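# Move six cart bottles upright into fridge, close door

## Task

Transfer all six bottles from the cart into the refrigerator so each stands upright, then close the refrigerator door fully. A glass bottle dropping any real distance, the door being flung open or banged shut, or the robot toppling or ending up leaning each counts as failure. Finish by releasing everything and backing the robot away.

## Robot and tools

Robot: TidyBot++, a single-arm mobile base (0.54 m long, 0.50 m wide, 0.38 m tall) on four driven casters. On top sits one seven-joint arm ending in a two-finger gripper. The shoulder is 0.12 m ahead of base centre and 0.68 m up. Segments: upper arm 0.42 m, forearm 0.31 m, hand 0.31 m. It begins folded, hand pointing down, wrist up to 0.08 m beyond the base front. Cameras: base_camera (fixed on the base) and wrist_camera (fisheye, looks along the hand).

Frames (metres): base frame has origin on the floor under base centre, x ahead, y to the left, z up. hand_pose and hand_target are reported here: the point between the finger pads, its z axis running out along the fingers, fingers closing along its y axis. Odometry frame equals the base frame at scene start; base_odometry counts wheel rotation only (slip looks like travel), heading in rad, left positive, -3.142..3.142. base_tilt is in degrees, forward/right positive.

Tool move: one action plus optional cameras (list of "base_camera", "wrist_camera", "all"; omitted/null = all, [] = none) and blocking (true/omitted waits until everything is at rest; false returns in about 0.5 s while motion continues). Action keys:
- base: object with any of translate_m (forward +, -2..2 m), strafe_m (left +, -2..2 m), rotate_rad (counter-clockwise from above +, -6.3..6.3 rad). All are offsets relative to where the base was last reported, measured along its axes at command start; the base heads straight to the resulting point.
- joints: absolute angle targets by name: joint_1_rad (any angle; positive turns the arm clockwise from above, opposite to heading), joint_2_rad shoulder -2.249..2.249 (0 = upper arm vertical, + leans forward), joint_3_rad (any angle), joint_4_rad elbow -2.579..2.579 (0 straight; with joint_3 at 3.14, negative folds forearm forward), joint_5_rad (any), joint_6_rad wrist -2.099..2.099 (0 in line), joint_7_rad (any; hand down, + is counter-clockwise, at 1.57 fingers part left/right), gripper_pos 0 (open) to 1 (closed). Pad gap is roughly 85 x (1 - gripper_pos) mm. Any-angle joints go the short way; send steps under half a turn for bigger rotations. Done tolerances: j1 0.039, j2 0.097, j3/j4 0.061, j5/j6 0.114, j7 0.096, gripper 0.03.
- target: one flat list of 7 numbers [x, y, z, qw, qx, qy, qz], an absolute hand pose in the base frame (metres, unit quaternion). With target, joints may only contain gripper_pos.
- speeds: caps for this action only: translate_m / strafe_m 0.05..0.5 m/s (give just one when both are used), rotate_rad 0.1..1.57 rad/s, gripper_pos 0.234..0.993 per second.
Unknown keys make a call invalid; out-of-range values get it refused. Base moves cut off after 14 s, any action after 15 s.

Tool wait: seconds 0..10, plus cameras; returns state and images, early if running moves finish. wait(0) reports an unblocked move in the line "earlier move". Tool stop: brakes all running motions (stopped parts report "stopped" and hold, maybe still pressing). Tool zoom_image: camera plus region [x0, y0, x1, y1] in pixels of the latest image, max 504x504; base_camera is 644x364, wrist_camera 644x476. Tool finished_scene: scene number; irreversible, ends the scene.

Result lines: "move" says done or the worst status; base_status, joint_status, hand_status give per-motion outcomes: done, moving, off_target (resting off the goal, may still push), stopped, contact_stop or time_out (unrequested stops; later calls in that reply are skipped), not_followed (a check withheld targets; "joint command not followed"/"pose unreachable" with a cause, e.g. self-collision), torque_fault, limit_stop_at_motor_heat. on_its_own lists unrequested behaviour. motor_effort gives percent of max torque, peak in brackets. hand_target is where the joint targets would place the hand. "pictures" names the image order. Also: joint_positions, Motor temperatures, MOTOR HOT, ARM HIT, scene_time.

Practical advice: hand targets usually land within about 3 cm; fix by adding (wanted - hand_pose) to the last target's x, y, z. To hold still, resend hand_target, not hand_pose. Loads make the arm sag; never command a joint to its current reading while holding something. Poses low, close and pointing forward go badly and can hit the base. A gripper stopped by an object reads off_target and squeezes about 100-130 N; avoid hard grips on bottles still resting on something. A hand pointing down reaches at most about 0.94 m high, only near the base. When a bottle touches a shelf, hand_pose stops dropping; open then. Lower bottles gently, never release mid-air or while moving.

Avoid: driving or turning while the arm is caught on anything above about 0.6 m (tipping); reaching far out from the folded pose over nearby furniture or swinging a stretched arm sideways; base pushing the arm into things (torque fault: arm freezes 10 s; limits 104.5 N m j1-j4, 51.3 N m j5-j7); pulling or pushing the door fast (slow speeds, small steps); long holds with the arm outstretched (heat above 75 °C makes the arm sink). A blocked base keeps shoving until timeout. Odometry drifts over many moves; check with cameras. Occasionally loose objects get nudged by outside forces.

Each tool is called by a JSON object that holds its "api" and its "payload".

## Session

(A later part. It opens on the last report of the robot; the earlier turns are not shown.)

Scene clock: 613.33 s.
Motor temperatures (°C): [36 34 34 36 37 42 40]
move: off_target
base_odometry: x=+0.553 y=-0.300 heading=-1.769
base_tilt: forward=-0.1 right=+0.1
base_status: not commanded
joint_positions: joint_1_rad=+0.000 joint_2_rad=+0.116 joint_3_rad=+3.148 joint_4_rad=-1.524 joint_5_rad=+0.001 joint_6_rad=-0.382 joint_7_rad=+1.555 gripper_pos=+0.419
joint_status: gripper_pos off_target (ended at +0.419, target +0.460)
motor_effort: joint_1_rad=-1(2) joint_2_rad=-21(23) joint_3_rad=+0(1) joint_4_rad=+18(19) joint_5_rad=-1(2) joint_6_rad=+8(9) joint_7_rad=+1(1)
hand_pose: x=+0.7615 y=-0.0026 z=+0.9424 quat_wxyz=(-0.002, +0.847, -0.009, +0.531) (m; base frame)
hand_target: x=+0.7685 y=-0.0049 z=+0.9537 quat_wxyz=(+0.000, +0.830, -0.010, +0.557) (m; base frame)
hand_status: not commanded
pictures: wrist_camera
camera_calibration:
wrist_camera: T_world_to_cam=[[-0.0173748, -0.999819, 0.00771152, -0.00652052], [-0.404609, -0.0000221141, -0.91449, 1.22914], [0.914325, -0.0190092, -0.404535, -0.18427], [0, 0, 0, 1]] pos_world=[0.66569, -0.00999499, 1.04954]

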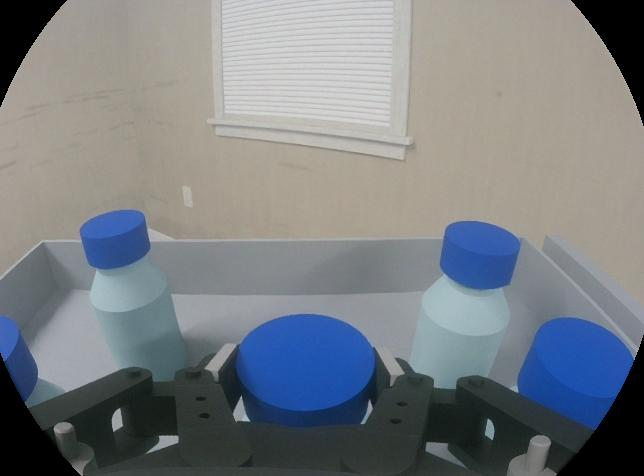

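{"api": "move", "payload": {"joints": {"joint_2_rad": 0.125, "joint_4_rad": -1.167, "joint_6_rad": -0.729}, "cameras": []}}

{"api": "move", "payload": {"joints": {"joint_2_rad": 0.115, "joint_4_rad": -0.885, "joint_6_rad": -1.02}, "base": {"translate_m": -0.204, "strafe_m": -0.187}, "speeds": {"translate_m": 0.25}, "cameras": ["wrist_camera"]}}

{"api": "move", "payload": {"base": {"rotate_rad": 2.549}, "speeds": {"rotate_rad": 0.8}, "cameras": ["wrist_camera"]}}

Scene clock: 623.67 s.
Motor temperatures (°C): [36 34 34 36 37 42 40]
move: off_target
base_odometry: x=+0.553 y=-0.300 heading=-1.769
base_tilt: forward=-0.2 right=+0.1
base_status: not commanded
joint_positions: joint_1_rad=+0.000 joint_2_rad=+0.126 joint_3_rad=+3.148 joint_4_rad=-1.228 joint_5_rad=+0.001 joint_6_rad=-0.646 joint_7_rad=+1.555 gripper_pos=+0.419
joint_status: joint_4_rad off_target (ended at -1.228, target -1.167); the others done
motor_effort: joint_1_rad=+0(1) joint_2_rad=-27(30) joint_3_rad=+1(1) joint_4_rad=+22(24) joint_5_rad=+0(1) joint_6_rad=+11(13) joint_7_rad=+1(1)
hand_pose: x=+0.7622 y=-0.0026 z=+1.0370 quat_wxyz=(-0.002, +0.842, -0.009, +0.540) (m; base frame)
hand_target: x=+0.7540 y=-0.0061 z=+1.0504 quat_wxyz=(+0.002, +0.847, -0.013, +0.531) (m; base frame)
hand_status: not commanded
pictures: none
No camera images: "cameras" was empty.

Scene clock: 625.57 s.
Motor temperatures (°C): [36 34 34 36 37 42 40]
move: done
base_odometry: x=+0.410 y=-0.063 heading=-1.769
base_tilt: forward=-0.2 right=+0.0
base_status: done
joint_positions: joint_1_rad=+0.000 joint_2_rad=+0.131 joint_3_rad=+3.148 joint_4_rad=-0.943 joint_5_rad=+0.001 joint_6_rad=-0.939 joint_7_rad=+1.555 gripper_pos=+0.419
joint_status: all done
motor_effort: joint_1_rad=-1(3) joint_2_rad=-25(31) joint_3_rad=+1(3) joint_4_rad=+20(23) joint_5_rad=-1(1) joint_6_rad=+11(12) joint_7_rad=+1(1)
hand_pose: x=+0.7317 y=-0.0026 z=+1.1158 quat_wxyz=(-0.002, +0.845, -0.009, +0.535) (m; base frame)
hand_target: x=+0.7123 y=-0.0064 z=+1.1345 quat_wxyz=(+0.002, +0.847, -0.014, +0.532) (m; base frame)
hand_status: not commanded
pictures: wrist_camera
camera_calibration:
wrist_camera: T_world_to_cam=[[-0.018489, -0.999801, 0.00754361, -0.00739826], [-0.396404, 0.000403595, -0.918076, 1.37361], [0.91789, -0.0199646, -0.396333, -0.09859], [0, 0, 0, 1]] pos_world=[0.634864, -0.00991948, 1.22206]

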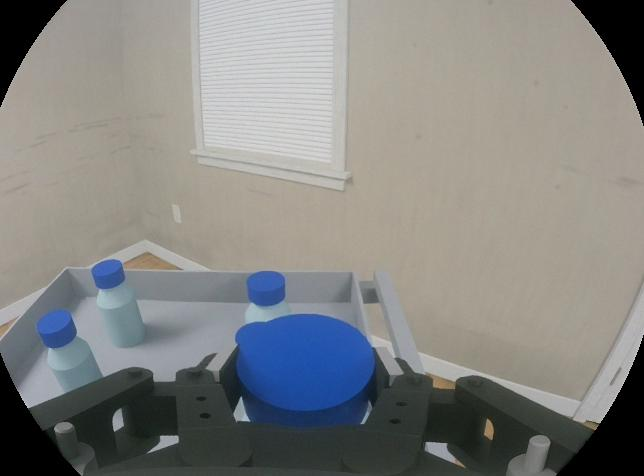

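Scene clock: 629.57 s.
Motor temperatures (°C): [36 34 34 36 37 42 40]
move: done
base_odometry: x=+0.410 y=-0.063 heading=+0.780
base_tilt: forward=-0.2 right=+0.1
base_status: done
joint_positions: joint_1_rad=-0.004 joint_2_rad=+0.131 joint_3_rad=+3.148 joint_4_rad=-0.943 joint_5_rad=+0.001 joint_6_rad=-0.940 joint_7_rad=+1.555 gripper_pos=+0.419
joint_status: not commanded
motor_effort: joint_1_rad=-1(5) joint_2_rad=-25(27) joint_3_rad=+1(3) joint_4_rad=+20(21) joint_5_rad=+0(2) joint_6_rad=+11(12) joint_7_rad=+1(2)
hand_pose: x=+0.7316 y=-0.0003 z=+1.1156 quat_wxyz=(-0.002, +0.845, -0.008, +0.535) (m; base frame)
hand_target: x=+0.7123 y=-0.0064 z=+1.1345 quat_wxyz=(+0.002, +0.847, -0.014, +0.532) (m; base frame)
hand_status: not commanded
pictures: wrist_camera
camera_calibration:
wrist_camera: T_world_to_cam=[[-0.0147809, -0.999862, 0.0076448, -0.00793318], [-0.39685, -0.00115138, -0.917883, 1.37357], [0.917764, -0.016601, -0.396778, -0.0979578], [0, 0, 0, 1]] pos_world=[0.634887, -0.00797678, 1.22197]

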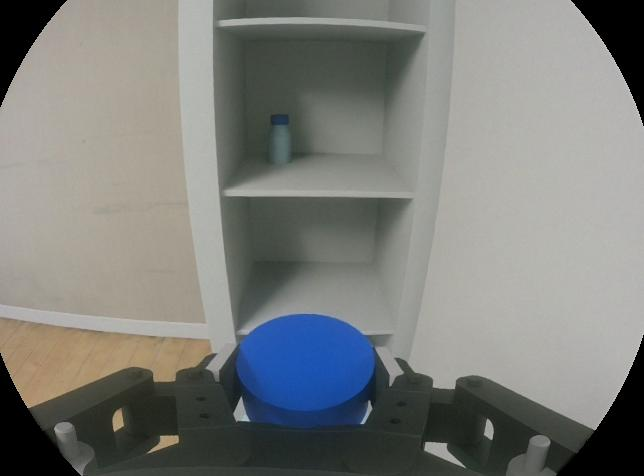

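{"api": "move", "payload": {"base": {"translate_m": 0.972, "strafe_m": -0.019}, "speeds": {"translate_m": 0.25}, "cameras": ["wrist_camera"]}}

{"api": "move", "payload": {"joints": {"joint_4_rad": -1.01, "joint_6_rad": -0.80}, "cameras": []}}

Scene clock: 643.33 s.
Motor temperatures (°C): [36 35 34 37 37 42 40]
move: done
base_odometry: x=+1.115 y=+0.608 heading=+0.780
base_tilt: forward=-0.1 right=+0.0
base_status: done
joint_positions: joint_1_rad=-0.004 joint_2_rad=+0.133 joint_3_rad=+3.148 joint_4_rad=-0.942 joint_5_rad=+0.001 joint_6_rad=-0.943 joint_7_rad=+1.555 gripper_pos=+0.419
joint_status: not commanded
motor_effort: joint_1_rad=-1(1) joint_2_rad=-26(30) joint_3_rad=+1(2) joint_4_rad=+20(21) joint_5_rad=+0(1) joint_6_rad=+10(12) joint_7_rad=+1(2)
hand_pose: x=+0.7320 y=-0.0003 z=+1.1143 quat_wxyz=(-0.002, +0.846, -0.008, +0.533) (m; base frame)
hand_target: x=+0.7123 y=-0.0064 z=+1.1345 quat_wxyz=(+0.002, +0.847, -0.014, +0.532) (m; base frame)
hand_status: not commanded
pictures: wrist_camera
camera_calibration:
wrist_camera: T_world_to_cam=[[-0.0147877, -0.999861, 0.00769847, -0.00798776], [-0.400208, -0.00113706, -0.916424, 1.37335], [0.916305, -0.0166328, -0.400136, -0.0939853], [0, 0, 0, 1]] pos_world=[0.635628, -0.00798831, 1.22103]

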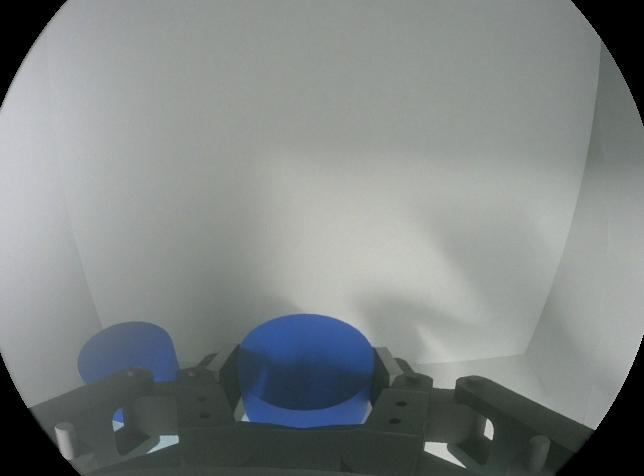

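Scene clock: 644.33 s.
Motor temperatures (°C): [36 35 34 37 37 42 40]
move: done
base_odometry: x=+1.115 y=+0.608 heading=+0.780
base_tilt: forward=-0.1 right=+0.0
base_status: not commanded
joint_positions: joint_1_rad=-0.004 joint_2_rad=+0.133 joint_3_rad=+3.148 joint_4_rad=-1.014 joint_5_rad=+0.001 joint_6_rad=-0.886 joint_7_rad=+1.555 gripper_pos=+0.419
joint_status: all done
motor_effort: joint_1_rad=-1(1) joint_2_rad=-26(27) joint_3_rad=+1(1) joint_4_rad=+21(22) joint_5_rad=+0(1) joint_6_rad=+10(12) joint_7_rad=+1(1)
hand_pose: x=+0.7398 y=-0.0004 z=+1.0892 quat_wxyz=(-0.002, +0.850, -0.008, +0.526) (m; base frame)
hand_target: x=+0.7429 y=-0.0061 z=+1.1274 quat_wxyz=(+0.001, +0.820, -0.013, +0.572) (m; base frame)
hand_status: not commanded
pictures: none
No camera images: "cameras" was empty.

{"api": "move", "payload": {"joints": {"joint_4_rad": -1.022, "joint_6_rad": -0.775}, "cameras": []}}

{"api": "move", "payload": {"joints": {"joint_4_rad": -1.048, "joint_6_rad": -0.766}, "cameras": []}}

Scene clock: 650.20 s.
Motor temperatures (°C): [36 35 34 37 37 42 40]
move: done
base_odometry: x=+1.115 y=+0.608 heading=+0.780
base_tilt: forward=-0.2 right=+0.1
base_status: not commanded
joint_positions: joint_1_rad=-0.004 joint_2_rad=+0.133 joint_3_rad=+3.148 joint_4_rad=-1.023 joint_5_rad=+0.001 joint_6_rad=-0.869 joint_7_rad=+1.555 gripper_pos=+0.419
joint_status: all done
motor_effort: joint_1_rad=-1(1) joint_2_rad=-26(27) joint_3_rad=+1(1) joint_4_rad=+21(21) joint_5_rad=-1(1) joint_6_rad=+11(11) joint_7_rad=+0(1)
hand_pose: x=+0.7421 y=-0.0004 z=+1.0890 quat_wxyz=(-0.002, +0.848, -0.008, +0.530) (m; base frame)
hand_target: x=+0.7459 y=-0.0061 z=+1.1278 quat_wxyz=(+0.001, +0.817, -0.013, +0.577) (m; base frame)
hand_status: not commanded
pictures: none
No camera images: "cameras" was empty.

Scene clock: 650.80 s.
Motor temperatures (°C): [36 35 34 37 37 42 40]
move: done
base_odometry: x=+1.115 y=+0.608 heading=+0.780
base_tilt: forward=-0.2 right=+0.1
base_status: not commanded
joint_positions: joint_1_rad=-0.004 joint_2_rad=+0.132 joint_3_rad=+3.148 joint_4_rad=-1.033 joint_5_rad=+0.001 joint_6_rad=-0.855 joint_7_rad=+1.555 gripper_pos=+0.419
joint_status: all done
motor_effort: joint_1_rad=+0(1) joint_2_rad=-24(27) joint_3_rad=+1(1) joint_4_rad=+19(21) joint_5_rad=+0(1) joint_6_rad=+9(11) joint_7_rad=+0(1)
hand_pose: x=+0.7436 y=-0.0004 z=+1.0883 quat_wxyz=(-0.002, +0.847, -0.008, +0.532) (m; base frame)
hand_target: x=+0.7475 y=-0.0061 z=+1.1153 quat_wxyz=(+0.001, +0.822, -0.013, +0.570) (m; base frame)
hand_status: not commanded
pictures: none
No camera images: "cameras" was empty.

{"api": "move", "payload": {"joints": {"joint_4_rad": -1.06, "joint_6_rad": -0.760}, "cameras": []}}

{"api": "move", "payload": {"joints": {"gripper_pos": 0.1}, "speeds": {"gripper_pos": 0.234}, "cameras": ["wrist_camera"]}}

Scene clock: 655.10 s.
Motor temperatures (°C): [36 35 34 36 37 42 40]
move: done
base_odometry: x=+1.115 y=+0.608 heading=+0.780
base_tilt: forward=-0.2 right=+0.0
base_status: not commanded
joint_positions: joint_1_rad=-0.004 joint_2_rad=+0.131 joint_3_rad=+3.148 joint_4_rad=-1.039 joint_5_rad=+0.001 joint_6_rad=-0.845 joint_7_rad=+1.555 gripper_pos=+0.419
joint_status: all done
motor_effort: joint_1_rad=+0(1) joint_2_rad=-22(24) joint_3_rad=+1(1) joint_4_rad=+18(19) joint_5_rad=+0(1) joint_6_rad=+9(10) joint_7_rad=+1(1)
hand_pose: x=+0.7444 y=-0.0004 z=+1.0881 quat_wxyz=(-0.002, +0.845, -0.008, +0.534) (m; base frame)
hand_target: x=+0.7483 y=-0.0061 z=+1.1101 quat_wxyz=(+0.001, +0.823, -0.013, +0.567) (m; base frame)
hand_status: not commanded
pictures: none
No camera images: "cameras" was empty.

Scene clock: 656.97 s.
Motor temperatures (°C): [36 35 34 36 37 42 40]
move: done
base_odometry: x=+1.115 y=+0.608 heading=+0.780
base_tilt: forward=-0.1 right=+0.1
base_status: not commanded
joint_positions: joint_1_rad=-0.004 joint_2_rad=+0.131 joint_3_rad=+3.148 joint_4_rad=-1.039 joint_5_rad=+0.001 joint_6_rad=-0.844 joint_7_rad=+1.555 gripper_pos=+0.100
joint_status: all done
motor_effort: joint_1_rad=+0(1) joint_2_rad=-23(23) joint_3_rad=+1(2) joint_4_rad=+18(18) joint_5_rad=+0(1) joint_6_rad=+7(9) joint_7_rad=+1(1)
hand_pose: x=+0.7446 y=-0.0004 z=+1.0881 quat_wxyz=(-0.002, +0.845, -0.008, +0.534) (m; base frame)
hand_target: x=+0.7483 y=-0.0061 z=+1.1101 quat_wxyz=(+0.001, +0.823, -0.013, +0.567) (m; base frame)
hand_status: not commanded
pictures: wrist_camera
camera_calibration:
wrist_camera: T_world_to_cam=[[-0.0146802, -0.999862, 0.00771509, -0.00773427], [-0.397733, -0.00123997, -0.917501, 1.35369], [0.917384, -0.0165376, -0.39766, -0.119531], [0, 0, 0, 1]] pos_world=[0.647948, -0.00803142, 1.19454]

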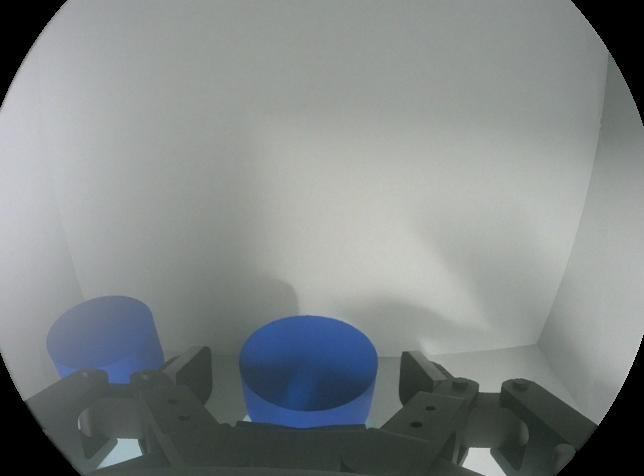

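{"api": "move", "payload": {"base": {"translate_m": -0.2}, "speeds": {"translate_m": 0.18}, "cameras": ["wrist_camera"]}}

{"api": "move", "payload": {"base": {"translate_m": -0.772, "strafe_m": 0.019}, "speeds": {"translate_m": 0.45}, "joints": {"gripper_pos": 0.0}, "cameras": []}}

{"api": "move", "payload": {"base": {"rotate_rad": -2.55}, "speeds": {"rotate_rad": 1.0}, "joints": {"joint_2_rad": 0.115, "joint_4_rad": -1.545, "joint_6_rad": -0.30}, "cameras": ["wrist_camera"]}}

Scene clock: 664.73 s.
Motor temperatures (°C): [36 35 34 36 37 42 40]
move: done
base_odometry: x=+0.972 y=+0.467 heading=+0.781
base_tilt: forward=-0.1 right=+0.1
base_status: done
joint_positions: joint_1_rad=-0.004 joint_2_rad=+0.119 joint_3_rad=+3.148 joint_4_rad=-1.041 joint_5_rad=+0.001 joint_6_rad=-0.842 joint_7_rad=+1.555 gripper_pos=+0.100
joint_status: not commanded
motor_effort: joint_1_rad=+0(1) joint_2_rad=-22(29) joint_3_rad=+1(2) joint_4_rad=+18(19) joint_5_rad=+0(1) joint_6_rad=+8(9) joint_7_rad=+0(1)
hand_pose: x=+0.7402 y=-0.0004 z=+1.0949 quat_wxyz=(-0.003, +0.842, -0.008, +0.539) (m; base frame)
hand_target: x=+0.7483 y=-0.0061 z=+1.1101 quat_wxyz=(+0.001, +0.823, -0.013, +0.567) (m; base frame)
hand_status: not commanded
pictures: wrist_camera
camera_calibration:
wrist_camera: T_world_to_cam=[[-0.0147682, -0.999863, 0.00749793, -0.00756516], [-0.386625, -0.00120527, -0.922236, 1.35516], [0.922119, -0.0165187, -0.386555, -0.128527], [0, 0, 0, 1]] pos_world=[0.642343, -0.00805389, 1.20015]

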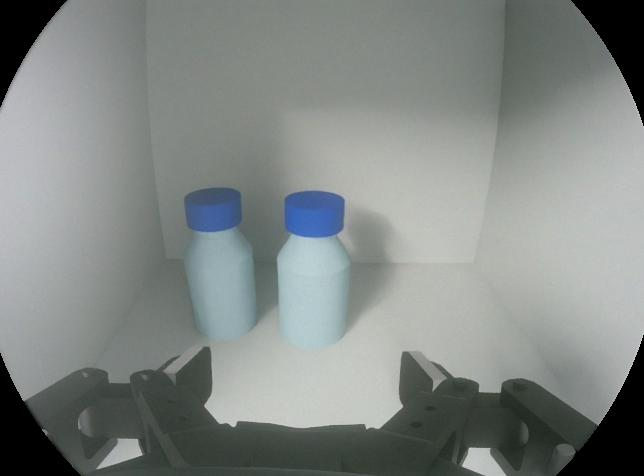

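Scene clock: 667.47 s.
Motor temperatures (°C): [36 35 34 36 37 42 40]
move: done
base_odometry: x=+0.411 y=-0.063 heading=+0.781
base_tilt: forward=-0.2 right=+0.1
base_status: done
joint_positions: joint_1_rad=-0.004 joint_2_rad=+0.116 joint_3_rad=+3.148 joint_4_rad=-1.042 joint_5_rad=+0.001 joint_6_rad=-0.840 joint_7_rad=+1.555 gripper_pos=+0.000
joint_status: all done
motor_effort: joint_1_rad=+0(1) joint_2_rad=-22(27) joint_3_rad=+1(2) joint_4_rad=+18(19) joint_5_rad=+0(1) joint_6_rad=+8(9) joint_7_rad=+1(1)
hand_pose: x=+0.7389 y=-0.0004 z=+1.0970 quat_wxyz=(-0.003, +0.841, -0.008, +0.541) (m; base frame)
hand_target: x=+0.7483 y=-0.0061 z=+1.1101 quat_wxyz=(+0.001, +0.823, -0.013, +0.567) (m; base frame)
hand_status: not commanded
pictures: none
No camera images: "cameras" was empty.

Scene clock: 670.93 s.
Motor temperatures (°C): [36 35 34 36 37 42 40]
move: done
base_odometry: x=+0.410 y=-0.063 heading=-1.769
base_tilt: forward=-0.1 right=+0.1
base_status: done
joint_positions: joint_1_rad=+0.002 joint_2_rad=+0.116 joint_3_rad=+3.149 joint_4_rad=-1.523 joint_5_rad=+0.001 joint_6_rad=-0.384 joint_7_rad=+1.555 gripper_pos=+0.000
joint_status: all done
motor_effort: joint_1_rad=+0(3) joint_2_rad=-23(26) joint_3_rad=+1(4) joint_4_rad=+19(20) joint_5_rad=+0(2) joint_6_rad=+8(9) joint_7_rad=+1(1)
hand_pose: x=+0.7613 y=-0.0047 z=+0.9426 quat_wxyz=(-0.001, +0.847, -0.010, +0.531) (m; base frame)
hand_target: x=+0.7685 y=-0.0049 z=+0.9537 quat_wxyz=(+0.000, +0.830, -0.010, +0.557) (m; base frame)
hand_status: not commanded
pictures: wrist_camera
camera_calibration:
wrist_camera: T_world_to_cam=[[-0.020651, -0.999755, 0.00790487, -0.00629804], [-0.405552, 0.00114972, -0.914071, 1.22961], [0.913839, -0.0220823, -0.405476, -0.182797], [0, 0, 0, 1]] pos_world=[0.665586, -0.0117468, 1.04988]

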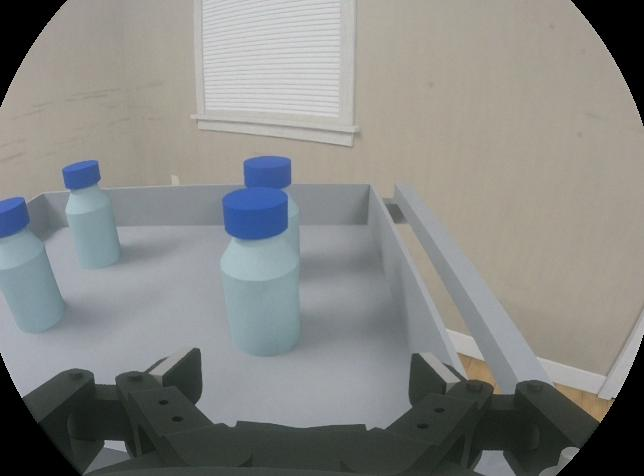

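{"api": "move", "payload": {"base": {"translate_m": 0.075, "strafe_m": 0.04}, "speeds": {"translate_m": 0.2}, "cameras": ["wrist_camera"]}}

{"api": "zoom_image", "payload": {"camera": "wrist_camera", "region": [190, 180, 450, 420]}}

Scene clock: 690.67 s.
Motor temperatures (°C): [36 35 34 36 37 42 40]
move: done
base_odometry: x=+0.435 y=-0.145 heading=-1.770
base_tilt: forward=-0.1 right=+0.0
base_status: done
joint_positions: joint_1_rad=+0.002 joint_2_rad=+0.116 joint_3_rad=+3.149 joint_4_rad=-1.524 joint_5_rad=+0.001 joint_6_rad=-0.383 joint_7_rad=+1.555 gripper_pos=+0.000
joint_status: not commanded
motor_effort: joint_1_rad=-1(2) joint_2_rad=-23(26) joint_3_rad=+1(2) joint_4_rad=+19(19) joint_5_rad=+0(1) joint_6_rad=+7(9) joint_7_rad=+1(1)
hand_pose: x=+0.7615 y=-0.0047 z=+0.9424 quat_wxyz=(-0.001, +0.847, -0.010, +0.531) (m; base frame)
hand_target: x=+0.7685 y=-0.0049 z=+0.9537 quat_wxyz=(+0.000, +0.830, -0.010, +0.557) (m; base frame)
hand_status: not commanded
pictures: wrist_camera
camera_calibration:
wrist_camera: T_world_to_cam=[[-0.0206228, -0.999756, 0.0078999, -0.00629143], [-0.405037, 0.00113041, -0.914299, 1.22926], [0.914068, -0.0220552, -0.404962, -0.18368], [0, 0, 0, 1]] pos_world=[0.665662, -0.0117306, 1.04958]

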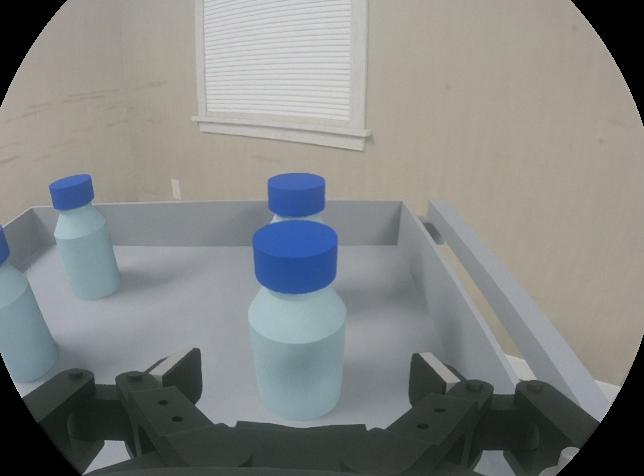

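Scaled by 1.938.

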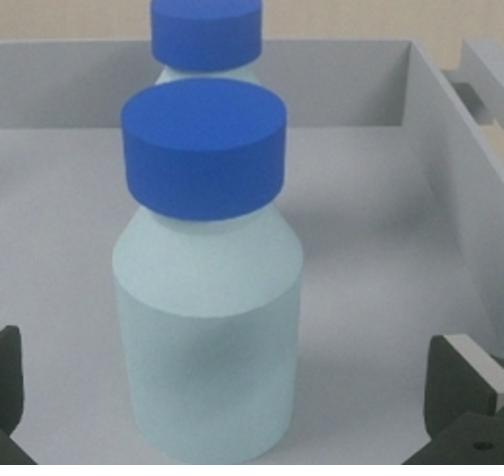

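{"api": "move", "payload": {"base": {"translate_m": 0.104, "strafe_m": 0.0043}, "speeds": {"translate_m": 0.1}, "joints": {"gripper_pos": 0.1}, "cameras": ["wrist_camera"]}}

Scene clock: 700.43 s.
Motor temperatures (°C): [36 35 34 36 37 42 40]
move: done
base_odometry: x=+0.419 y=-0.248 heading=-1.770
base_tilt: forward=-0.1 right=+0.0
base_status: done
joint_positions: joint_1_rad=+0.002 joint_2_rad=+0.116 joint_3_rad=+3.149 joint_4_rad=-1.524 joint_5_rad=+0.001 joint_6_rad=-0.382 joint_7_rad=+1.555 gripper_pos=+0.100
joint_status: all done
motor_effort: joint_1_rad=-1(2) joint_2_rad=-23(26) joint_3_rad=+1(2) joint_4_rad=+19(19) joint_5_rad=-1(1) joint_6_rad=+8(8) joint_7_rad=+1(1)
hand_pose: x=+0.7614 y=-0.0047 z=+0.9424 quat_wxyz=(-0.001, +0.847, -0.010, +0.531) (m; base frame)
hand_target: x=+0.7685 y=-0.0049 z=+0.9537 quat_wxyz=(+0.000, +0.830, -0.010, +0.557) (m; base frame)
hand_status: not commanded
pictures: wrist_camera
camera_calibration:
wrist_camera: T_world_to_cam=[[-0.0206245, -0.999756, 0.00789471, -0.00628594], [-0.404722, 0.00112825, -0.914439, 1.22916], [0.914207, -0.022055, -0.404647, -0.184044], [0, 0, 0, 1]] pos_world=[0.665592, -0.0117303, 1.04957]

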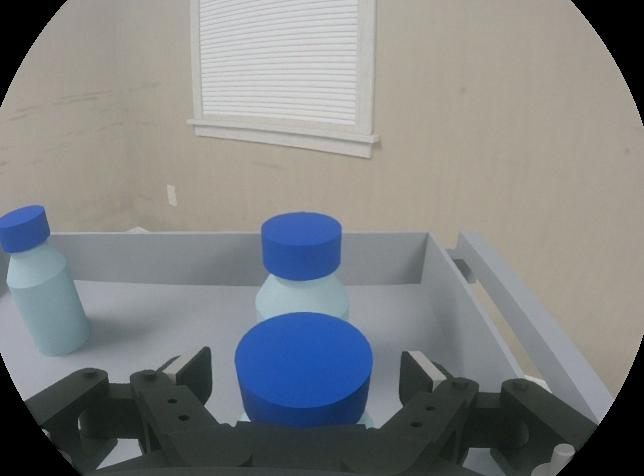

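{"api": "move", "payload": {"joints": {"gripper_pos": 0.46}, "speeds": {"gripper_pos": 0.234}, "cameras": ["wrist_camera"]}}

{"api": "move", "payload": {"joints": {"joint_2_rad": 0.125, "joint_4_rad": -1.167, "joint_6_rad": -0.729}, "cameras": ["wrist_camera"]}}

Scene clock: 706.83 s.
Motor temperatures (°C): [36 35 34 36 37 42 40]
move: off_target
base_odometry: x=+0.419 y=-0.248 heading=-1.770
base_tilt: forward=-0.1 right=+0.1
base_status: not commanded
joint_positions: joint_1_rad=+0.002 joint_2_rad=+0.116 joint_3_rad=+3.149 joint_4_rad=-1.524 joint_5_rad=+0.001 joint_6_rad=-0.381 joint_7_rad=+1.555 gripper_pos=+0.420
joint_status: gripper_pos off_target (ended at +0.420, target +0.460)
motor_effort: joint_1_rad=+0(2) joint_2_rad=-21(23) joint_3_rad=+1(3) joint_4_rad=+18(19) joint_5_rad=-1(1) joint_6_rad=+6(8) joint_7_rad=+1(1)
hand_pose: x=+0.7616 y=-0.0045 z=+0.9427 quat_wxyz=(-0.001, +0.847, -0.010, +0.532) (m; base frame)
hand_target: x=+0.7685 y=-0.0049 z=+0.9537 quat_wxyz=(+0.000, +0.830, -0.010, +0.557) (m; base frame)
hand_status: not commanded
pictures: wrist_camera
camera_calibration:
wrist_camera: T_world_to_cam=[[-0.0204261, -0.99976, 0.00787992, -0.0062909], [-0.403524, 0.00103282, -0.914968, 1.22914], [0.914741, -0.021869, -0.403449, -0.185594], [0, 0, 0, 1]] pos_world=[0.665631, -0.0116176, 1.0498]

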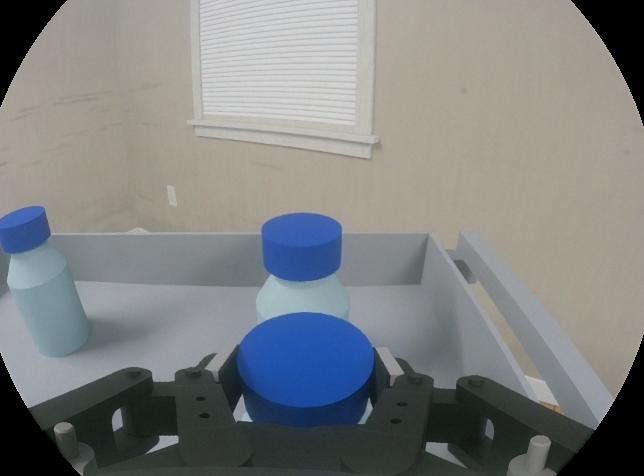

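Scene clock: 708.37 s.
Motor temperatures (°C): [36 35 34 36 37 42 40]
move: off_target
base_odometry: x=+0.419 y=-0.248 heading=-1.770
base_tilt: forward=-0.2 right=+0.1
base_status: not commanded
joint_positions: joint_1_rad=+0.002 joint_2_rad=+0.132 joint_3_rad=+3.149 joint_4_rad=-1.233 joint_5_rad=+0.001 joint_6_rad=-0.649 joint_7_rad=+1.555 gripper_pos=+0.420
joint_status: joint_4_rad off_target (ended at -1.233, target -1.167); the others done
motor_effort: joint_1_rad=+0(1) joint_2_rad=-28(31) joint_3_rad=+1(2) joint_4_rad=+23(25) joint_5_rad=+0(1) joint_6_rad=+13(13) joint_7_rad=+1(1)
hand_pose: x=+0.7634 y=-0.0045 z=+1.0295 quat_wxyz=(-0.001, +0.845, -0.010, +0.534) (m; base frame)
hand_target: x=+0.7540 y=-0.0061 z=+1.0504 quat_wxyz=(+0.002, +0.847, -0.013, +0.531) (m; base frame)
hand_status: not commanded
pictures: wrist_camera
camera_calibration:
wrist_camera: T_world_to_cam=[[-0.0208381, -0.999752, 0.00790507, -0.00664439], [-0.397987, 0.00104152, -0.91739, 1.30748], [0.917154, -0.0222628, -0.39791, -0.159839], [0, 0, 0, 1]] pos_world=[0.666821, -0.011563, 1.13592]

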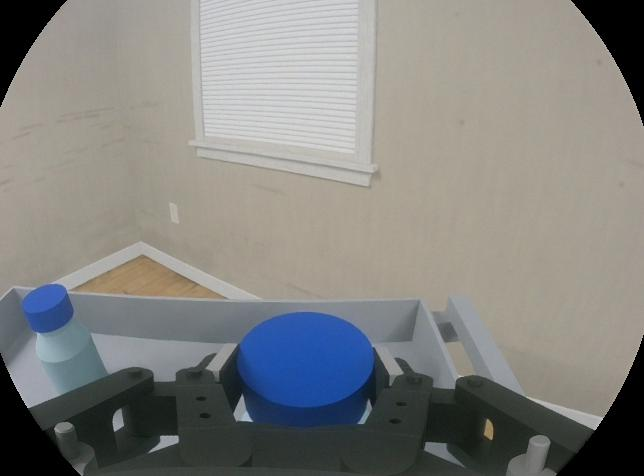

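{"api": "move", "payload": {"joints": {"joint_2_rad": 0.115, "joint_4_rad": -0.885, "joint_6_rad": -1.02}, "base": {"translate_m": -0.18, "strafe_m": -0.045}, "speeds": {"translate_m": 0.25}, "cameras": []}}

{"api": "move", "payload": {"base": {"rotate_rad": 2.55}, "speeds": {"rotate_rad": 0.8}, "cameras": ["wrist_camera"]}}

Scene clock: 731.40 s.
Motor temperatures (°C): [36 35 34 37 37 42 40]
move: off_target
base_odometry: x=+0.410 y=-0.062 heading=-1.770
base_tilt: forward=-0.1 right=+0.0
base_status: done
joint_positions: joint_1_rad=+0.001 joint_2_rad=+0.134 joint_3_rad=+3.149 joint_4_rad=-0.946 joint_5_rad=+0.001 joint_6_rad=-0.940 joint_7_rad=+1.555 gripper_pos=+0.420
joint_status: joint_4_rad off_target (ended at -0.946, target -0.885); the others done
motor_effort: joint_1_rad=-1(1) joint_2_rad=-26(34) joint_3_rad=+1(2) joint_4_rad=+21(24) joint_5_rad=+0(1) joint_6_rad=+11(13) joint_7_rad=+1(1)
hand_pose: x=+0.7331 y=-0.0040 z=+1.1113 quat_wxyz=(-0.001, +0.847, -0.010, +0.531) (m; base frame)
hand_target: x=+0.7123 y=-0.0064 z=+1.1345 quat_wxyz=(+0.002, +0.847, -0.014, +0.532) (m; base frame)
hand_status: not commanded
pictures: none
No camera images: "cameras" was empty.

Scene clock: 735.37 s.
Motor temperatures (°C): [36 35 34 37 37 42 40]
move: done
base_odometry: x=+0.410 y=-0.062 heading=+0.780
base_tilt: forward=-0.1 right=+0.1
base_status: done
joint_positions: joint_1_rad=-0.004 joint_2_rad=+0.134 joint_3_rad=+3.149 joint_4_rad=-0.946 joint_5_rad=+0.002 joint_6_rad=-0.942 joint_7_rad=+1.555 gripper_pos=+0.420
joint_status: not commanded
motor_effort: joint_1_rad=+0(4) joint_2_rad=-27(28) joint_3_rad=+1(4) joint_4_rad=+21(22) joint_5_rad=+0(3) joint_6_rad=+12(12) joint_7_rad=+1(1)
hand_pose: x=+0.7328 y=-0.0005 z=+1.1107 quat_wxyz=(-0.002, +0.848, -0.008, +0.531) (m; base frame)
hand_target: x=+0.7123 y=-0.0064 z=+1.1345 quat_wxyz=(+0.002, +0.847, -0.014, +0.532) (m; base frame)
hand_status: not commanded
pictures: wrist_camera
camera_calibration:
wrist_camera: T_world_to_cam=[[-0.0149988, -0.999856, 0.00799889, -0.00823298], [-0.40596, -0.00122139, -0.91389, 1.37176], [0.913768, -0.0169544, -0.405883, -0.087965], [0, 0, 0, 1]] pos_world=[0.637134, -0.00804774, 1.218]

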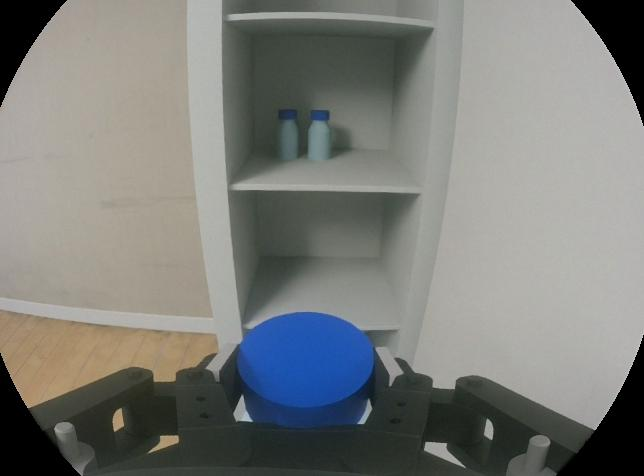

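{"api": "move", "payload": {"base": {"translate_m": 0.5, "strafe_m": -0.045}, "speeds": {"translate_m": 0.3}, "joints": {"joint_1_rad": 0.146}, "cameras": ["wrist_camera", "base_camera"]}}

Scene clock: 789.37 s.
Motor temperatures (°C): [36 35 34 37 37 42 40]
move: done
base_odometry: x=+0.797 y=+0.258 heading=+0.781
base_tilt: forward=-0.2 right=+0.1
base_status: done
joint_positions: joint_1_rad=+0.142 joint_2_rad=+0.136 joint_3_rad=+3.149 joint_4_rad=-0.946 joint_5_rad=+0.002 joint_6_rad=-0.946 joint_7_rad=+1.555 gripper_pos=+0.420
joint_status: all done
motor_effort: joint_1_rad=-1(3) joint_2_rad=-27(32) joint_3_rad=+1(2) joint_4_rad=+21(22) joint_5_rad=+0(1) joint_6_rad=+12(13) joint_7_rad=+1(1)
hand_pose: x=+0.7265 y=-0.0901 z=+1.1088 quat_wxyz=(+0.036, +0.846, -0.070, +0.527) (m; base frame)
hand_target: x=+0.7050 y=-0.0926 z=+1.1345 quat_wxyz=(+0.041, +0.843, -0.076, +0.530) (m; base frame)
hand_status: not commanded
pictures: base_camera, wrist_camera
camera_calibration:
wrist_camera: T_world_to_cam=[[-0.160847, -0.986946, 0.00810529, 0.0090245], [-0.4062, 0.0587113, -0.911896, 1.37077], [0.899516, -0.149968, -0.410341, -0.0811635], [0, 0, 0, 1]] pos_world=[0.631268, -0.0837452, 1.21663]

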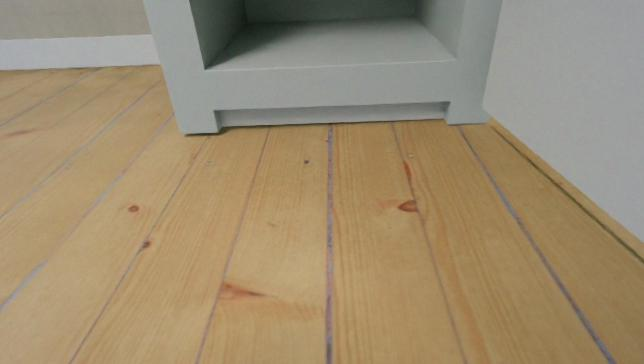

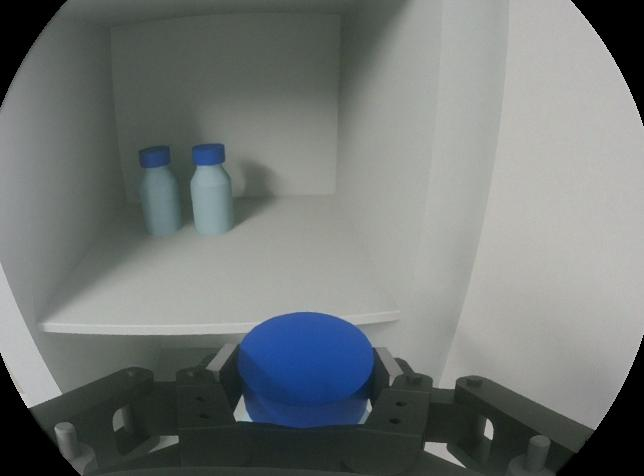

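{"api": "move", "payload": {"base": {"translate_m": 0.472, "strafe_m": -0.007}, "speeds": {"translate_m": 0.2}, "cameras": ["wrist_camera", "base_camera"]}}

{"api": "move", "payload": {"joints": {"joint_4_rad": -1.01, "joint_6_rad": -0.79}, "cameras": []}}

Scene clock: 804.63 s.
Motor temperatures (°C): [36 35 34 37 37 42 40]
move: done
base_odometry: x=+1.137 y=+0.585 heading=+0.781
base_tilt: forward=-0.1 right=+0.0
base_status: done
joint_positions: joint_1_rad=+0.142 joint_2_rad=+0.137 joint_3_rad=+3.149 joint_4_rad=-0.945 joint_5_rad=+0.002 joint_6_rad=-0.948 joint_7_rad=+1.555 gripper_pos=+0.420
joint_status: not commanded
motor_effort: joint_1_rad=+0(1) joint_2_rad=-27(32) joint_3_rad=+1(2) joint_4_rad=+21(22) joint_5_rad=+0(1) joint_6_rad=+11(13) joint_7_rad=+1(1)
hand_pose: x=+0.7265 y=-0.0901 z=+1.1081 quat_wxyz=(+0.036, +0.847, -0.070, +0.526) (m; base frame)
hand_target: x=+0.7050 y=-0.0926 z=+1.1345 quat_wxyz=(+0.041, +0.843, -0.076, +0.530) (m; base frame)
hand_status: not commanded
pictures: base_camera, wrist_camera
camera_calibration:
wrist_camera: T_world_to_cam=[[-0.160833, -0.986948, 0.00813619, 0.00898742], [-0.40825, 0.0590186, -0.910961, 1.37058], [0.898591, -0.149834, -0.412413, -0.0784963], [0, 0, 0, 1]] pos_world=[0.631519, -0.0837808, 1.21609]

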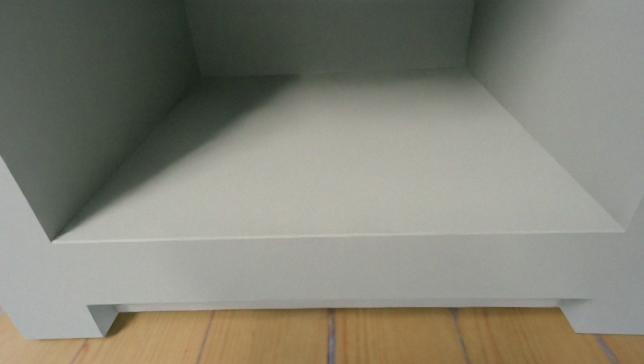

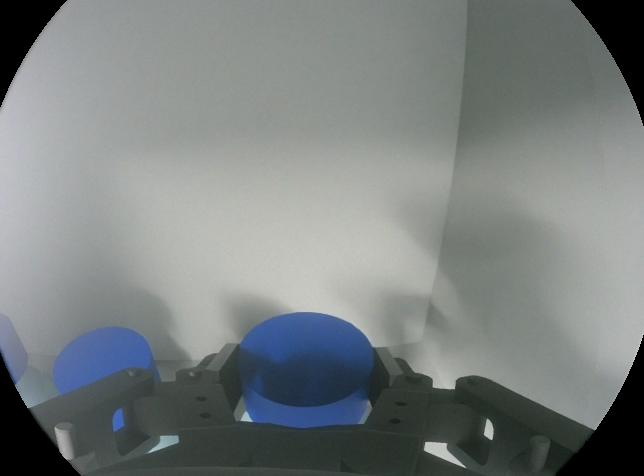

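Scene clock: 805.63 s.
Motor temperatures (°C): [36 35 34 37 37 42 40]
move: done
base_odometry: x=+1.137 y=+0.585 heading=+0.781
base_tilt: forward=-0.2 right=+0.1
base_status: not commanded
joint_positions: joint_1_rad=+0.142 joint_2_rad=+0.137 joint_3_rad=+3.149 joint_4_rad=-1.015 joint_5_rad=+0.002 joint_6_rad=-0.881 joint_7_rad=+1.555 gripper_pos=+0.420
joint_status: all done
motor_effort: joint_1_rad=+0(1) joint_2_rad=-26(29) joint_3_rad=+1(1) joint_4_rad=+21(22) joint_5_rad=+0(1) joint_6_rad=+11(13) joint_7_rad=+1(1)
hand_pose: x=+0.7356 y=-0.0915 z=+1.0877 quat_wxyz=(+0.036, +0.847, -0.070, +0.525) (m; base frame)
hand_target: x=+0.7365 y=-0.0970 z=+1.1303 quat_wxyz=(+0.043, +0.815, -0.072, +0.574) (m; base frame)
hand_status: not commanded
pictures: none
No camera images: "cameras" was empty.

{"api": "move", "payload": {"joints": {"joint_4_rad": -1.03, "joint_6_rad": -0.772}, "cameras": []}}

{"api": "move", "payload": {"joints": {"joint_4_rad": -1.048, "joint_6_rad": -0.764}, "cameras": []}}

{"api": "move", "payload": {"joints": {"joint_4_rad": -1.06, "joint_6_rad": -0.758}, "cameras": ["wrist_camera"]}}

Scene clock: 813.10 s.
Motor temperatures (°C): [36 35 34 37 37 42 40]
move: done
base_odometry: x=+1.137 y=+0.585 heading=+0.781
base_tilt: forward=-0.2 right=+0.1
base_status: not commanded
joint_positions: joint_1_rad=+0.142 joint_2_rad=+0.137 joint_3_rad=+3.149 joint_4_rad=-1.023 joint_5_rad=+0.002 joint_6_rad=-0.864 joint_7_rad=+1.555 gripper_pos=+0.420
joint_status: all done
motor_effort: joint_1_rad=+0(1) joint_2_rad=-25(26) joint_3_rad=+1(2) joint_4_rad=+20(21) joint_5_rad=+0(1) joint_6_rad=+10(11) joint_7_rad=+1(2)
hand_pose: x=+0.7377 y=-0.0918 z=+1.0875 quat_wxyz=(+0.037, +0.845, -0.070, +0.529) (m; base frame)
hand_target: x=+0.7389 y=-0.0973 z=+1.1240 quat_wxyz=(+0.043, +0.815, -0.072, +0.573) (m; base frame)
hand_status: not commanded
pictures: none
No camera images: "cameras" was empty.

Scene clock: 813.67 s.
Motor temperatures (°C): [36 35 34 37 37 42 40]
move: done
base_odometry: x=+1.137 y=+0.585 heading=+0.781
base_tilt: forward=-0.1 right=+0.1
base_status: not commanded
joint_positions: joint_1_rad=+0.142 joint_2_rad=+0.135 joint_3_rad=+3.149 joint_4_rad=-1.031 joint_5_rad=+0.002 joint_6_rad=-0.853 joint_7_rad=+1.555 gripper_pos=+0.420
joint_status: all done
motor_effort: joint_1_rad=+0(1) joint_2_rad=-23(25) joint_3_rad=+1(2) joint_4_rad=+19(20) joint_5_rad=-1(1) joint_6_rad=+9(11) joint_7_rad=+1(2)
hand_pose: x=+0.7386 y=-0.0920 z=+1.0872 quat_wxyz=(+0.037, +0.844, -0.070, +0.531) (m; base frame)
hand_target: x=+0.7401 y=-0.0975 z=+1.1159 quat_wxyz=(+0.043, +0.818, -0.072, +0.569) (m; base frame)
hand_status: not commanded
pictures: none
No camera images: "cameras" was empty.

Scene clock: 814.17 s.
Motor temperatures (°C): [36 35 34 37 37 42 40]
move: done
base_odometry: x=+1.137 y=+0.585 heading=+0.781
base_tilt: forward=-0.1 right=+0.1
base_status: not commanded
joint_positions: joint_1_rad=+0.142 joint_2_rad=+0.134 joint_3_rad=+3.149 joint_4_rad=-1.038 joint_5_rad=+0.002 joint_6_rad=-0.844 joint_7_rad=+1.555 gripper_pos=+0.420
joint_status: all done
motor_effort: joint_1_rad=-1(1) joint_2_rad=-21(23) joint_3_rad=+1(1) joint_4_rad=+18(18) joint_5_rad=+0(1) joint_6_rad=+8(9) joint_7_rad=+1(2)
hand_pose: x=+0.7390 y=-0.0920 z=+1.0871 quat_wxyz=(+0.037, +0.843, -0.070, +0.532) (m; base frame)
hand_target: x=+0.7409 y=-0.0976 z=+1.1107 quat_wxyz=(+0.043, +0.820, -0.072, +0.567) (m; base frame)
hand_status: not commanded
pictures: wrist_camera
camera_calibration:
wrist_camera: T_world_to_cam=[[-0.160794, -0.986956, 0.00800388, 0.00942088], [-0.394944, 0.056908, -0.916941, 1.35311], [0.904524, -0.1506, -0.398943, -0.117777], [0, 0, 0, 1]] pos_world=[0.64245, -0.0854419, 1.19366]

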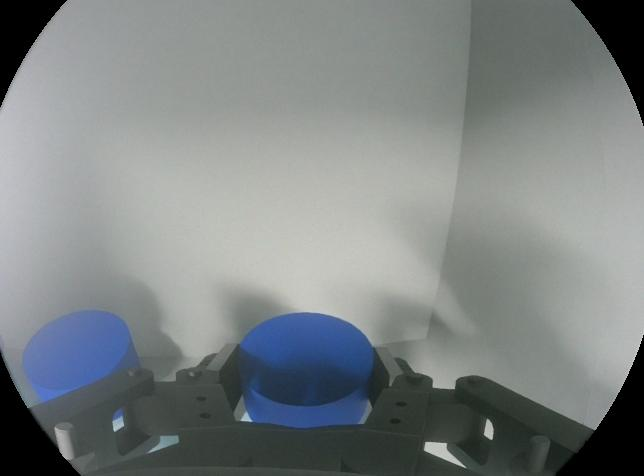

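Contact confirmed. Release and back off.

{"api": "move", "payload": {"joints": {"gripper_pos": 0.1}, "speeds": {"gripper_pos": 0.234}, "cameras": []}}

{"api": "move", "payload": {"base": {"translate_m": -0.2}, "speeds": {"translate_m": 0.18}, "cameras": ["wrist_camera"]}}

Scene clock: 819.00 s.
Motor temperatures (°C): [36 35 34 37 37 42 40]
move: done
base_odometry: x=+1.137 y=+0.585 heading=+0.781
base_tilt: forward=-0.2 right=+0.1
base_status: not commanded
joint_positions: joint_1_rad=+0.142 joint_2_rad=+0.134 joint_3_rad=+3.149 joint_4_rad=-1.040 joint_5_rad=+0.002 joint_6_rad=-0.842 joint_7_rad=+1.555 gripper_pos=+0.100
joint_status: all done
motor_effort: joint_1_rad=+0(2) joint_2_rad=-23(24) joint_3_rad=+1(1) joint_4_rad=+18(18) joint_5_rad=-1(1) joint_6_rad=+7(9) joint_7_rad=+0(1)
hand_pose: x=+0.7392 y=-0.0920 z=+1.0865 quat_wxyz=(+0.037, +0.843, -0.070, +0.532) (m; base frame)
hand_target: x=+0.7409 y=-0.0976 z=+1.1107 quat_wxyz=(+0.043, +0.820, -0.072, +0.567) (m; base frame)
hand_status: not commanded
pictures: none
No camera images: "cameras" was empty.

Scene clock: 820.73 s.
Motor temperatures (°C): [36 35 34 37 37 42 40]
move: done
base_odometry: x=+0.995 y=+0.444 heading=+0.781
base_tilt: forward=-0.2 right=+0.1
base_status: done
joint_positions: joint_1_rad=+0.142 joint_2_rad=+0.121 joint_3_rad=+3.149 joint_4_rad=-1.041 joint_5_rad=+0.002 joint_6_rad=-0.840 joint_7_rad=+1.555 gripper_pos=+0.100
joint_status: not commanded
motor_effort: joint_1_rad=+0(1) joint_2_rad=-22(29) joint_3_rad=+1(2) joint_4_rad=+18(19) joint_5_rad=-1(1) joint_6_rad=+8(9) joint_7_rad=+1(1)
hand_pose: x=+0.7342 y=-0.0913 z=+1.0945 quat_wxyz=(+0.037, +0.839, -0.069, +0.538) (m; base frame)
hand_target: x=+0.7409 y=-0.0976 z=+1.1107 quat_wxyz=(+0.043, +0.820, -0.072, +0.567) (m; base frame)
hand_status: not commanded
pictures: wrist_camera
camera_calibration:
wrist_camera: T_world_to_cam=[[-0.160896, -0.986941, 0.00773943, 0.00962967], [-0.382209, 0.0550762, -0.922433, 1.35452], [0.909961, -0.151374, -0.38608, -0.128543], [0, 0, 0, 1]] pos_world=[0.636229, -0.084556, 1.19975]

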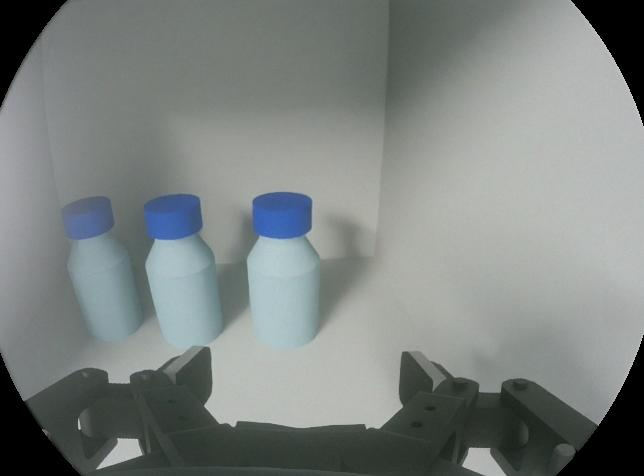

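{"api": "move", "payload": {"base": {"translate_m": -0.772, "strafe_m": 0.0515}, "speeds": {"translate_m": 0.4}, "joints": {"gripper_pos": 0.0, "joint_1_rad": 0.0}, "cameras": ["wrist_camera", "base_camera"]}}

{"api": "zoom_image", "payload": {"camera": "wrist_camera", "region": [200, 80, 460, 320]}}

Scene clock: 845.73 s.
Motor temperatures (°C): [36 35 34 37 37 42 40]
move: done
base_odometry: x=+0.411 y=-0.063 heading=+0.781
base_tilt: forward=-0.2 right=+0.1
base_status: done
joint_positions: joint_1_rad=+0.006 joint_2_rad=+0.116 joint_3_rad=+3.149 joint_4_rad=-1.042 joint_5_rad=+0.002 joint_6_rad=-0.839 joint_7_rad=+1.555 gripper_pos=+0.000
joint_status: all done
motor_effort: joint_1_rad=-1(2) joint_2_rad=-22(28) joint_3_rad=+1(2) joint_4_rad=+18(19) joint_5_rad=+0(1) joint_6_rad=+7(9) joint_7_rad=+1(1)
hand_pose: x=+0.7393 y=-0.0074 z=+1.0970 quat_wxyz=(+0.001, +0.841, -0.012, +0.542) (m; base frame)
hand_target: x=+0.7485 y=-0.0061 z=+1.1107 quat_wxyz=(+0.001, +0.823, -0.013, +0.568) (m; base frame)
hand_status: not commanded
pictures: base_camera, wrist_camera
camera_calibration:
wrist_camera: T_world_to_cam=[[-0.0260944, -0.99963, 0.00765393, -0.00634926], [-0.382014, 0.00289609, -0.924152, 1.35546], [0.923788, -0.0270391, -0.381948, -0.133352], [0, 0, 0, 1]] pos_world=[0.640827, -0.0138782, 1.20176]

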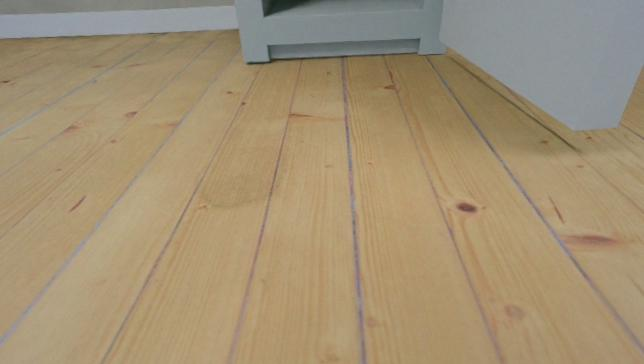

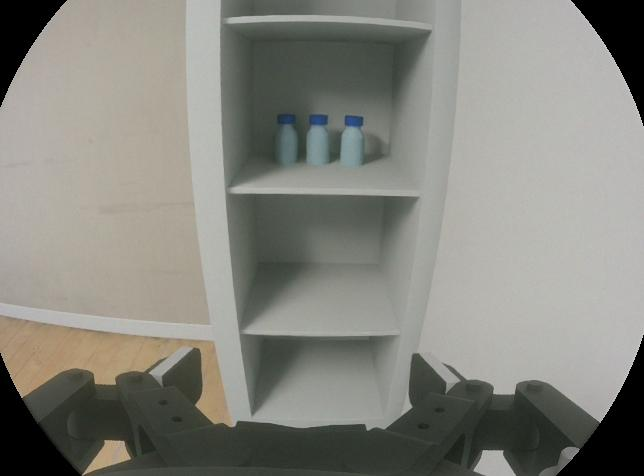

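Scaled by 1.938.

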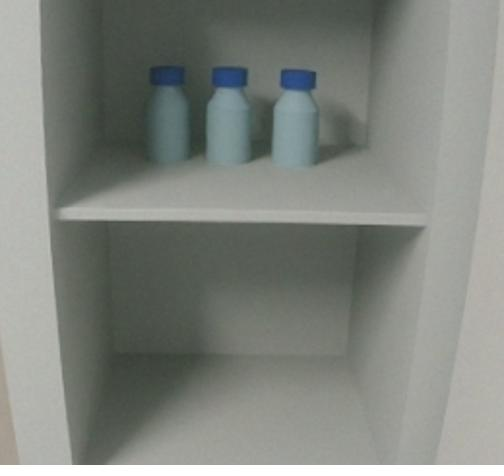

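{"api": "move", "payload": {"base": {"rotate_rad": -2.58}, "speeds": {"rotate_rad": 1.0}, "joints": {"joint_2_rad": 0.115, "joint_4_rad": -1.545, "joint_6_rad": -0.30}, "cameras": ["wrist_camera"]}}

{"api": "zoom_image", "payload": {"camera": "wrist_camera", "region": [150, 100, 410, 340]}}

Scene clock: 863.40 s.
Motor temperatures (°C): [36 35 34 37 37 42 40]
move: done
base_odometry: x=+0.411 y=-0.063 heading=-1.799
base_tilt: forward=-0.1 right=+0.1
base_status: done
joint_positions: joint_1_rad=+0.004 joint_2_rad=+0.116 joint_3_rad=+3.150 joint_4_rad=-1.523 joint_5_rad=+0.002 joint_6_rad=-0.384 joint_7_rad=+1.555 gripper_pos=+0.000
joint_status: all done
motor_effort: joint_1_rad=+0(3) joint_2_rad=-23(26) joint_3_rad=+1(4) joint_4_rad=+19(20) joint_5_rad=+0(1) joint_6_rad=+6(9) joint_7_rad=+1(1)
hand_pose: x=+0.7615 y=-0.0062 z=+0.9422 quat_wxyz=(+0.000, +0.848, -0.011, +0.530) (m; base frame)
hand_target: x=+0.7685 y=-0.0049 z=+0.9537 quat_wxyz=(+0.000, +0.830, -0.010, +0.557) (m; base frame)
hand_status: not commanded
pictures: wrist_camera
camera_calibration:
wrist_camera: T_world_to_cam=[[-0.0230989, -0.9997, 0.00815094, -0.00622586], [-0.406169, 0.00193433, -0.913796, 1.22951], [0.913506, -0.0244183, -0.406092, -0.182318], [0, 0, 0, 1]] pos_world=[0.665793, -0.0130542, 1.04953]

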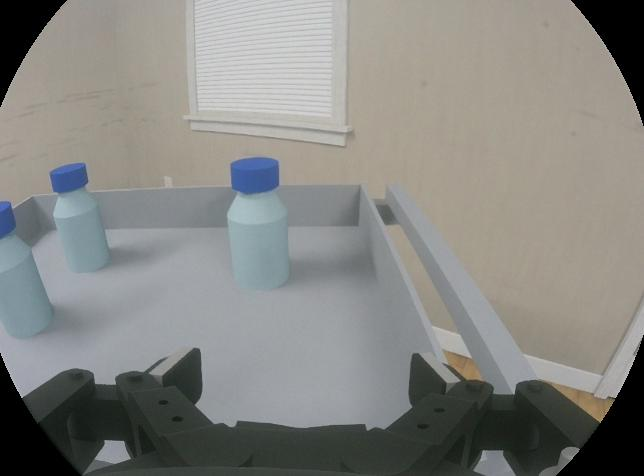

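Scaled by 1.938.

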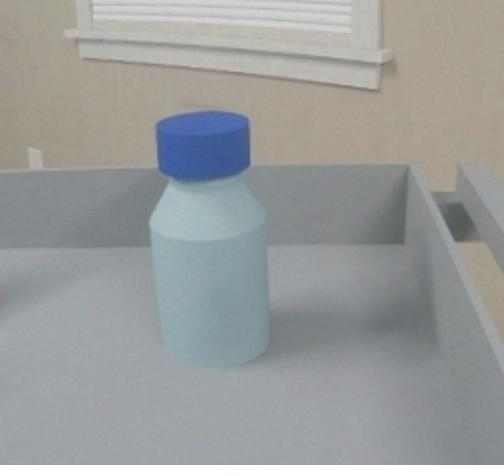

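{"api": "move", "payload": {"base": {"translate_m": 0.185, "strafe_m": 0.053}, "speeds": {"translate_m": 0.25}, "cameras": ["wrist_camera"]}}

{"api": "zoom_image", "payload": {"camera": "wrist_camera", "region": [190, 180, 450, 420]}}

Scene clock: 872.50 s.
Motor temperatures (°C): [36 35 34 37 37 42 40]
move: done
base_odometry: x=+0.421 y=-0.256 heading=-1.799
base_tilt: forward=-0.1 right=+0.0
base_status: done
joint_positions: joint_1_rad=+0.004 joint_2_rad=+0.116 joint_3_rad=+3.150 joint_4_rad=-1.524 joint_5_rad=+0.002 joint_6_rad=-0.383 joint_7_rad=+1.555 gripper_pos=+0.000
joint_status: not commanded
motor_effort: joint_1_rad=+0(1) joint_2_rad=-23(26) joint_3_rad=+0(2) joint_4_rad=+19(19) joint_5_rad=+0(1) joint_6_rad=+8(8) joint_7_rad=+1(1)
hand_pose: x=+0.7615 y=-0.0062 z=+0.9420 quat_wxyz=(+0.000, +0.848, -0.011, +0.531) (m; base frame)
hand_target: x=+0.7685 y=-0.0049 z=+0.9537 quat_wxyz=(+0.000, +0.830, -0.010, +0.557) (m; base frame)
hand_status: not commanded
pictures: wrist_camera
camera_calibration:
wrist_camera: T_world_to_cam=[[-0.0230997, -0.9997, 0.00814468, -0.00621768], [-0.40577, 0.00192972, -0.913973, 1.22915], [0.913683, -0.0244174, -0.405693, -0.182898], [0, 0, 0, 1]] pos_world=[0.665719, -0.0130536, 1.04926]

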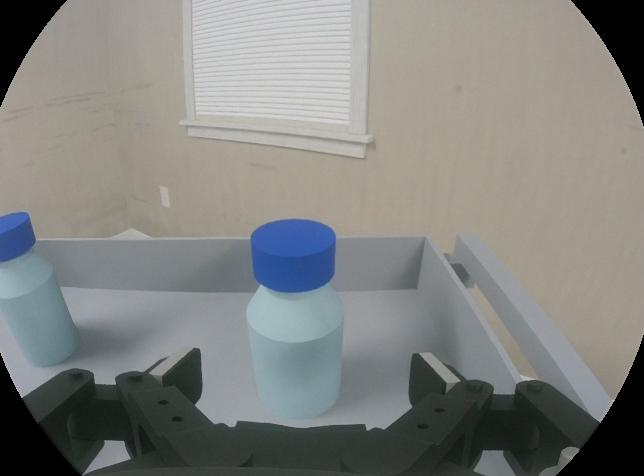

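Scaled by 1.938.

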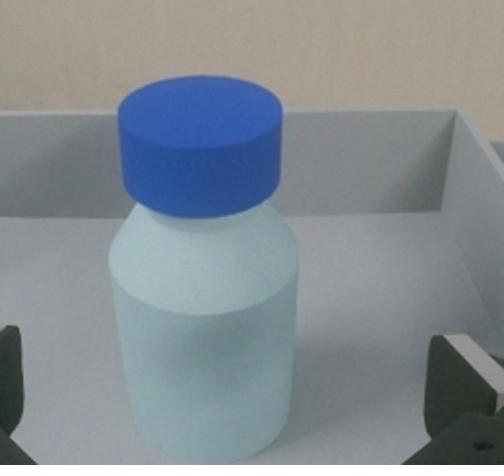

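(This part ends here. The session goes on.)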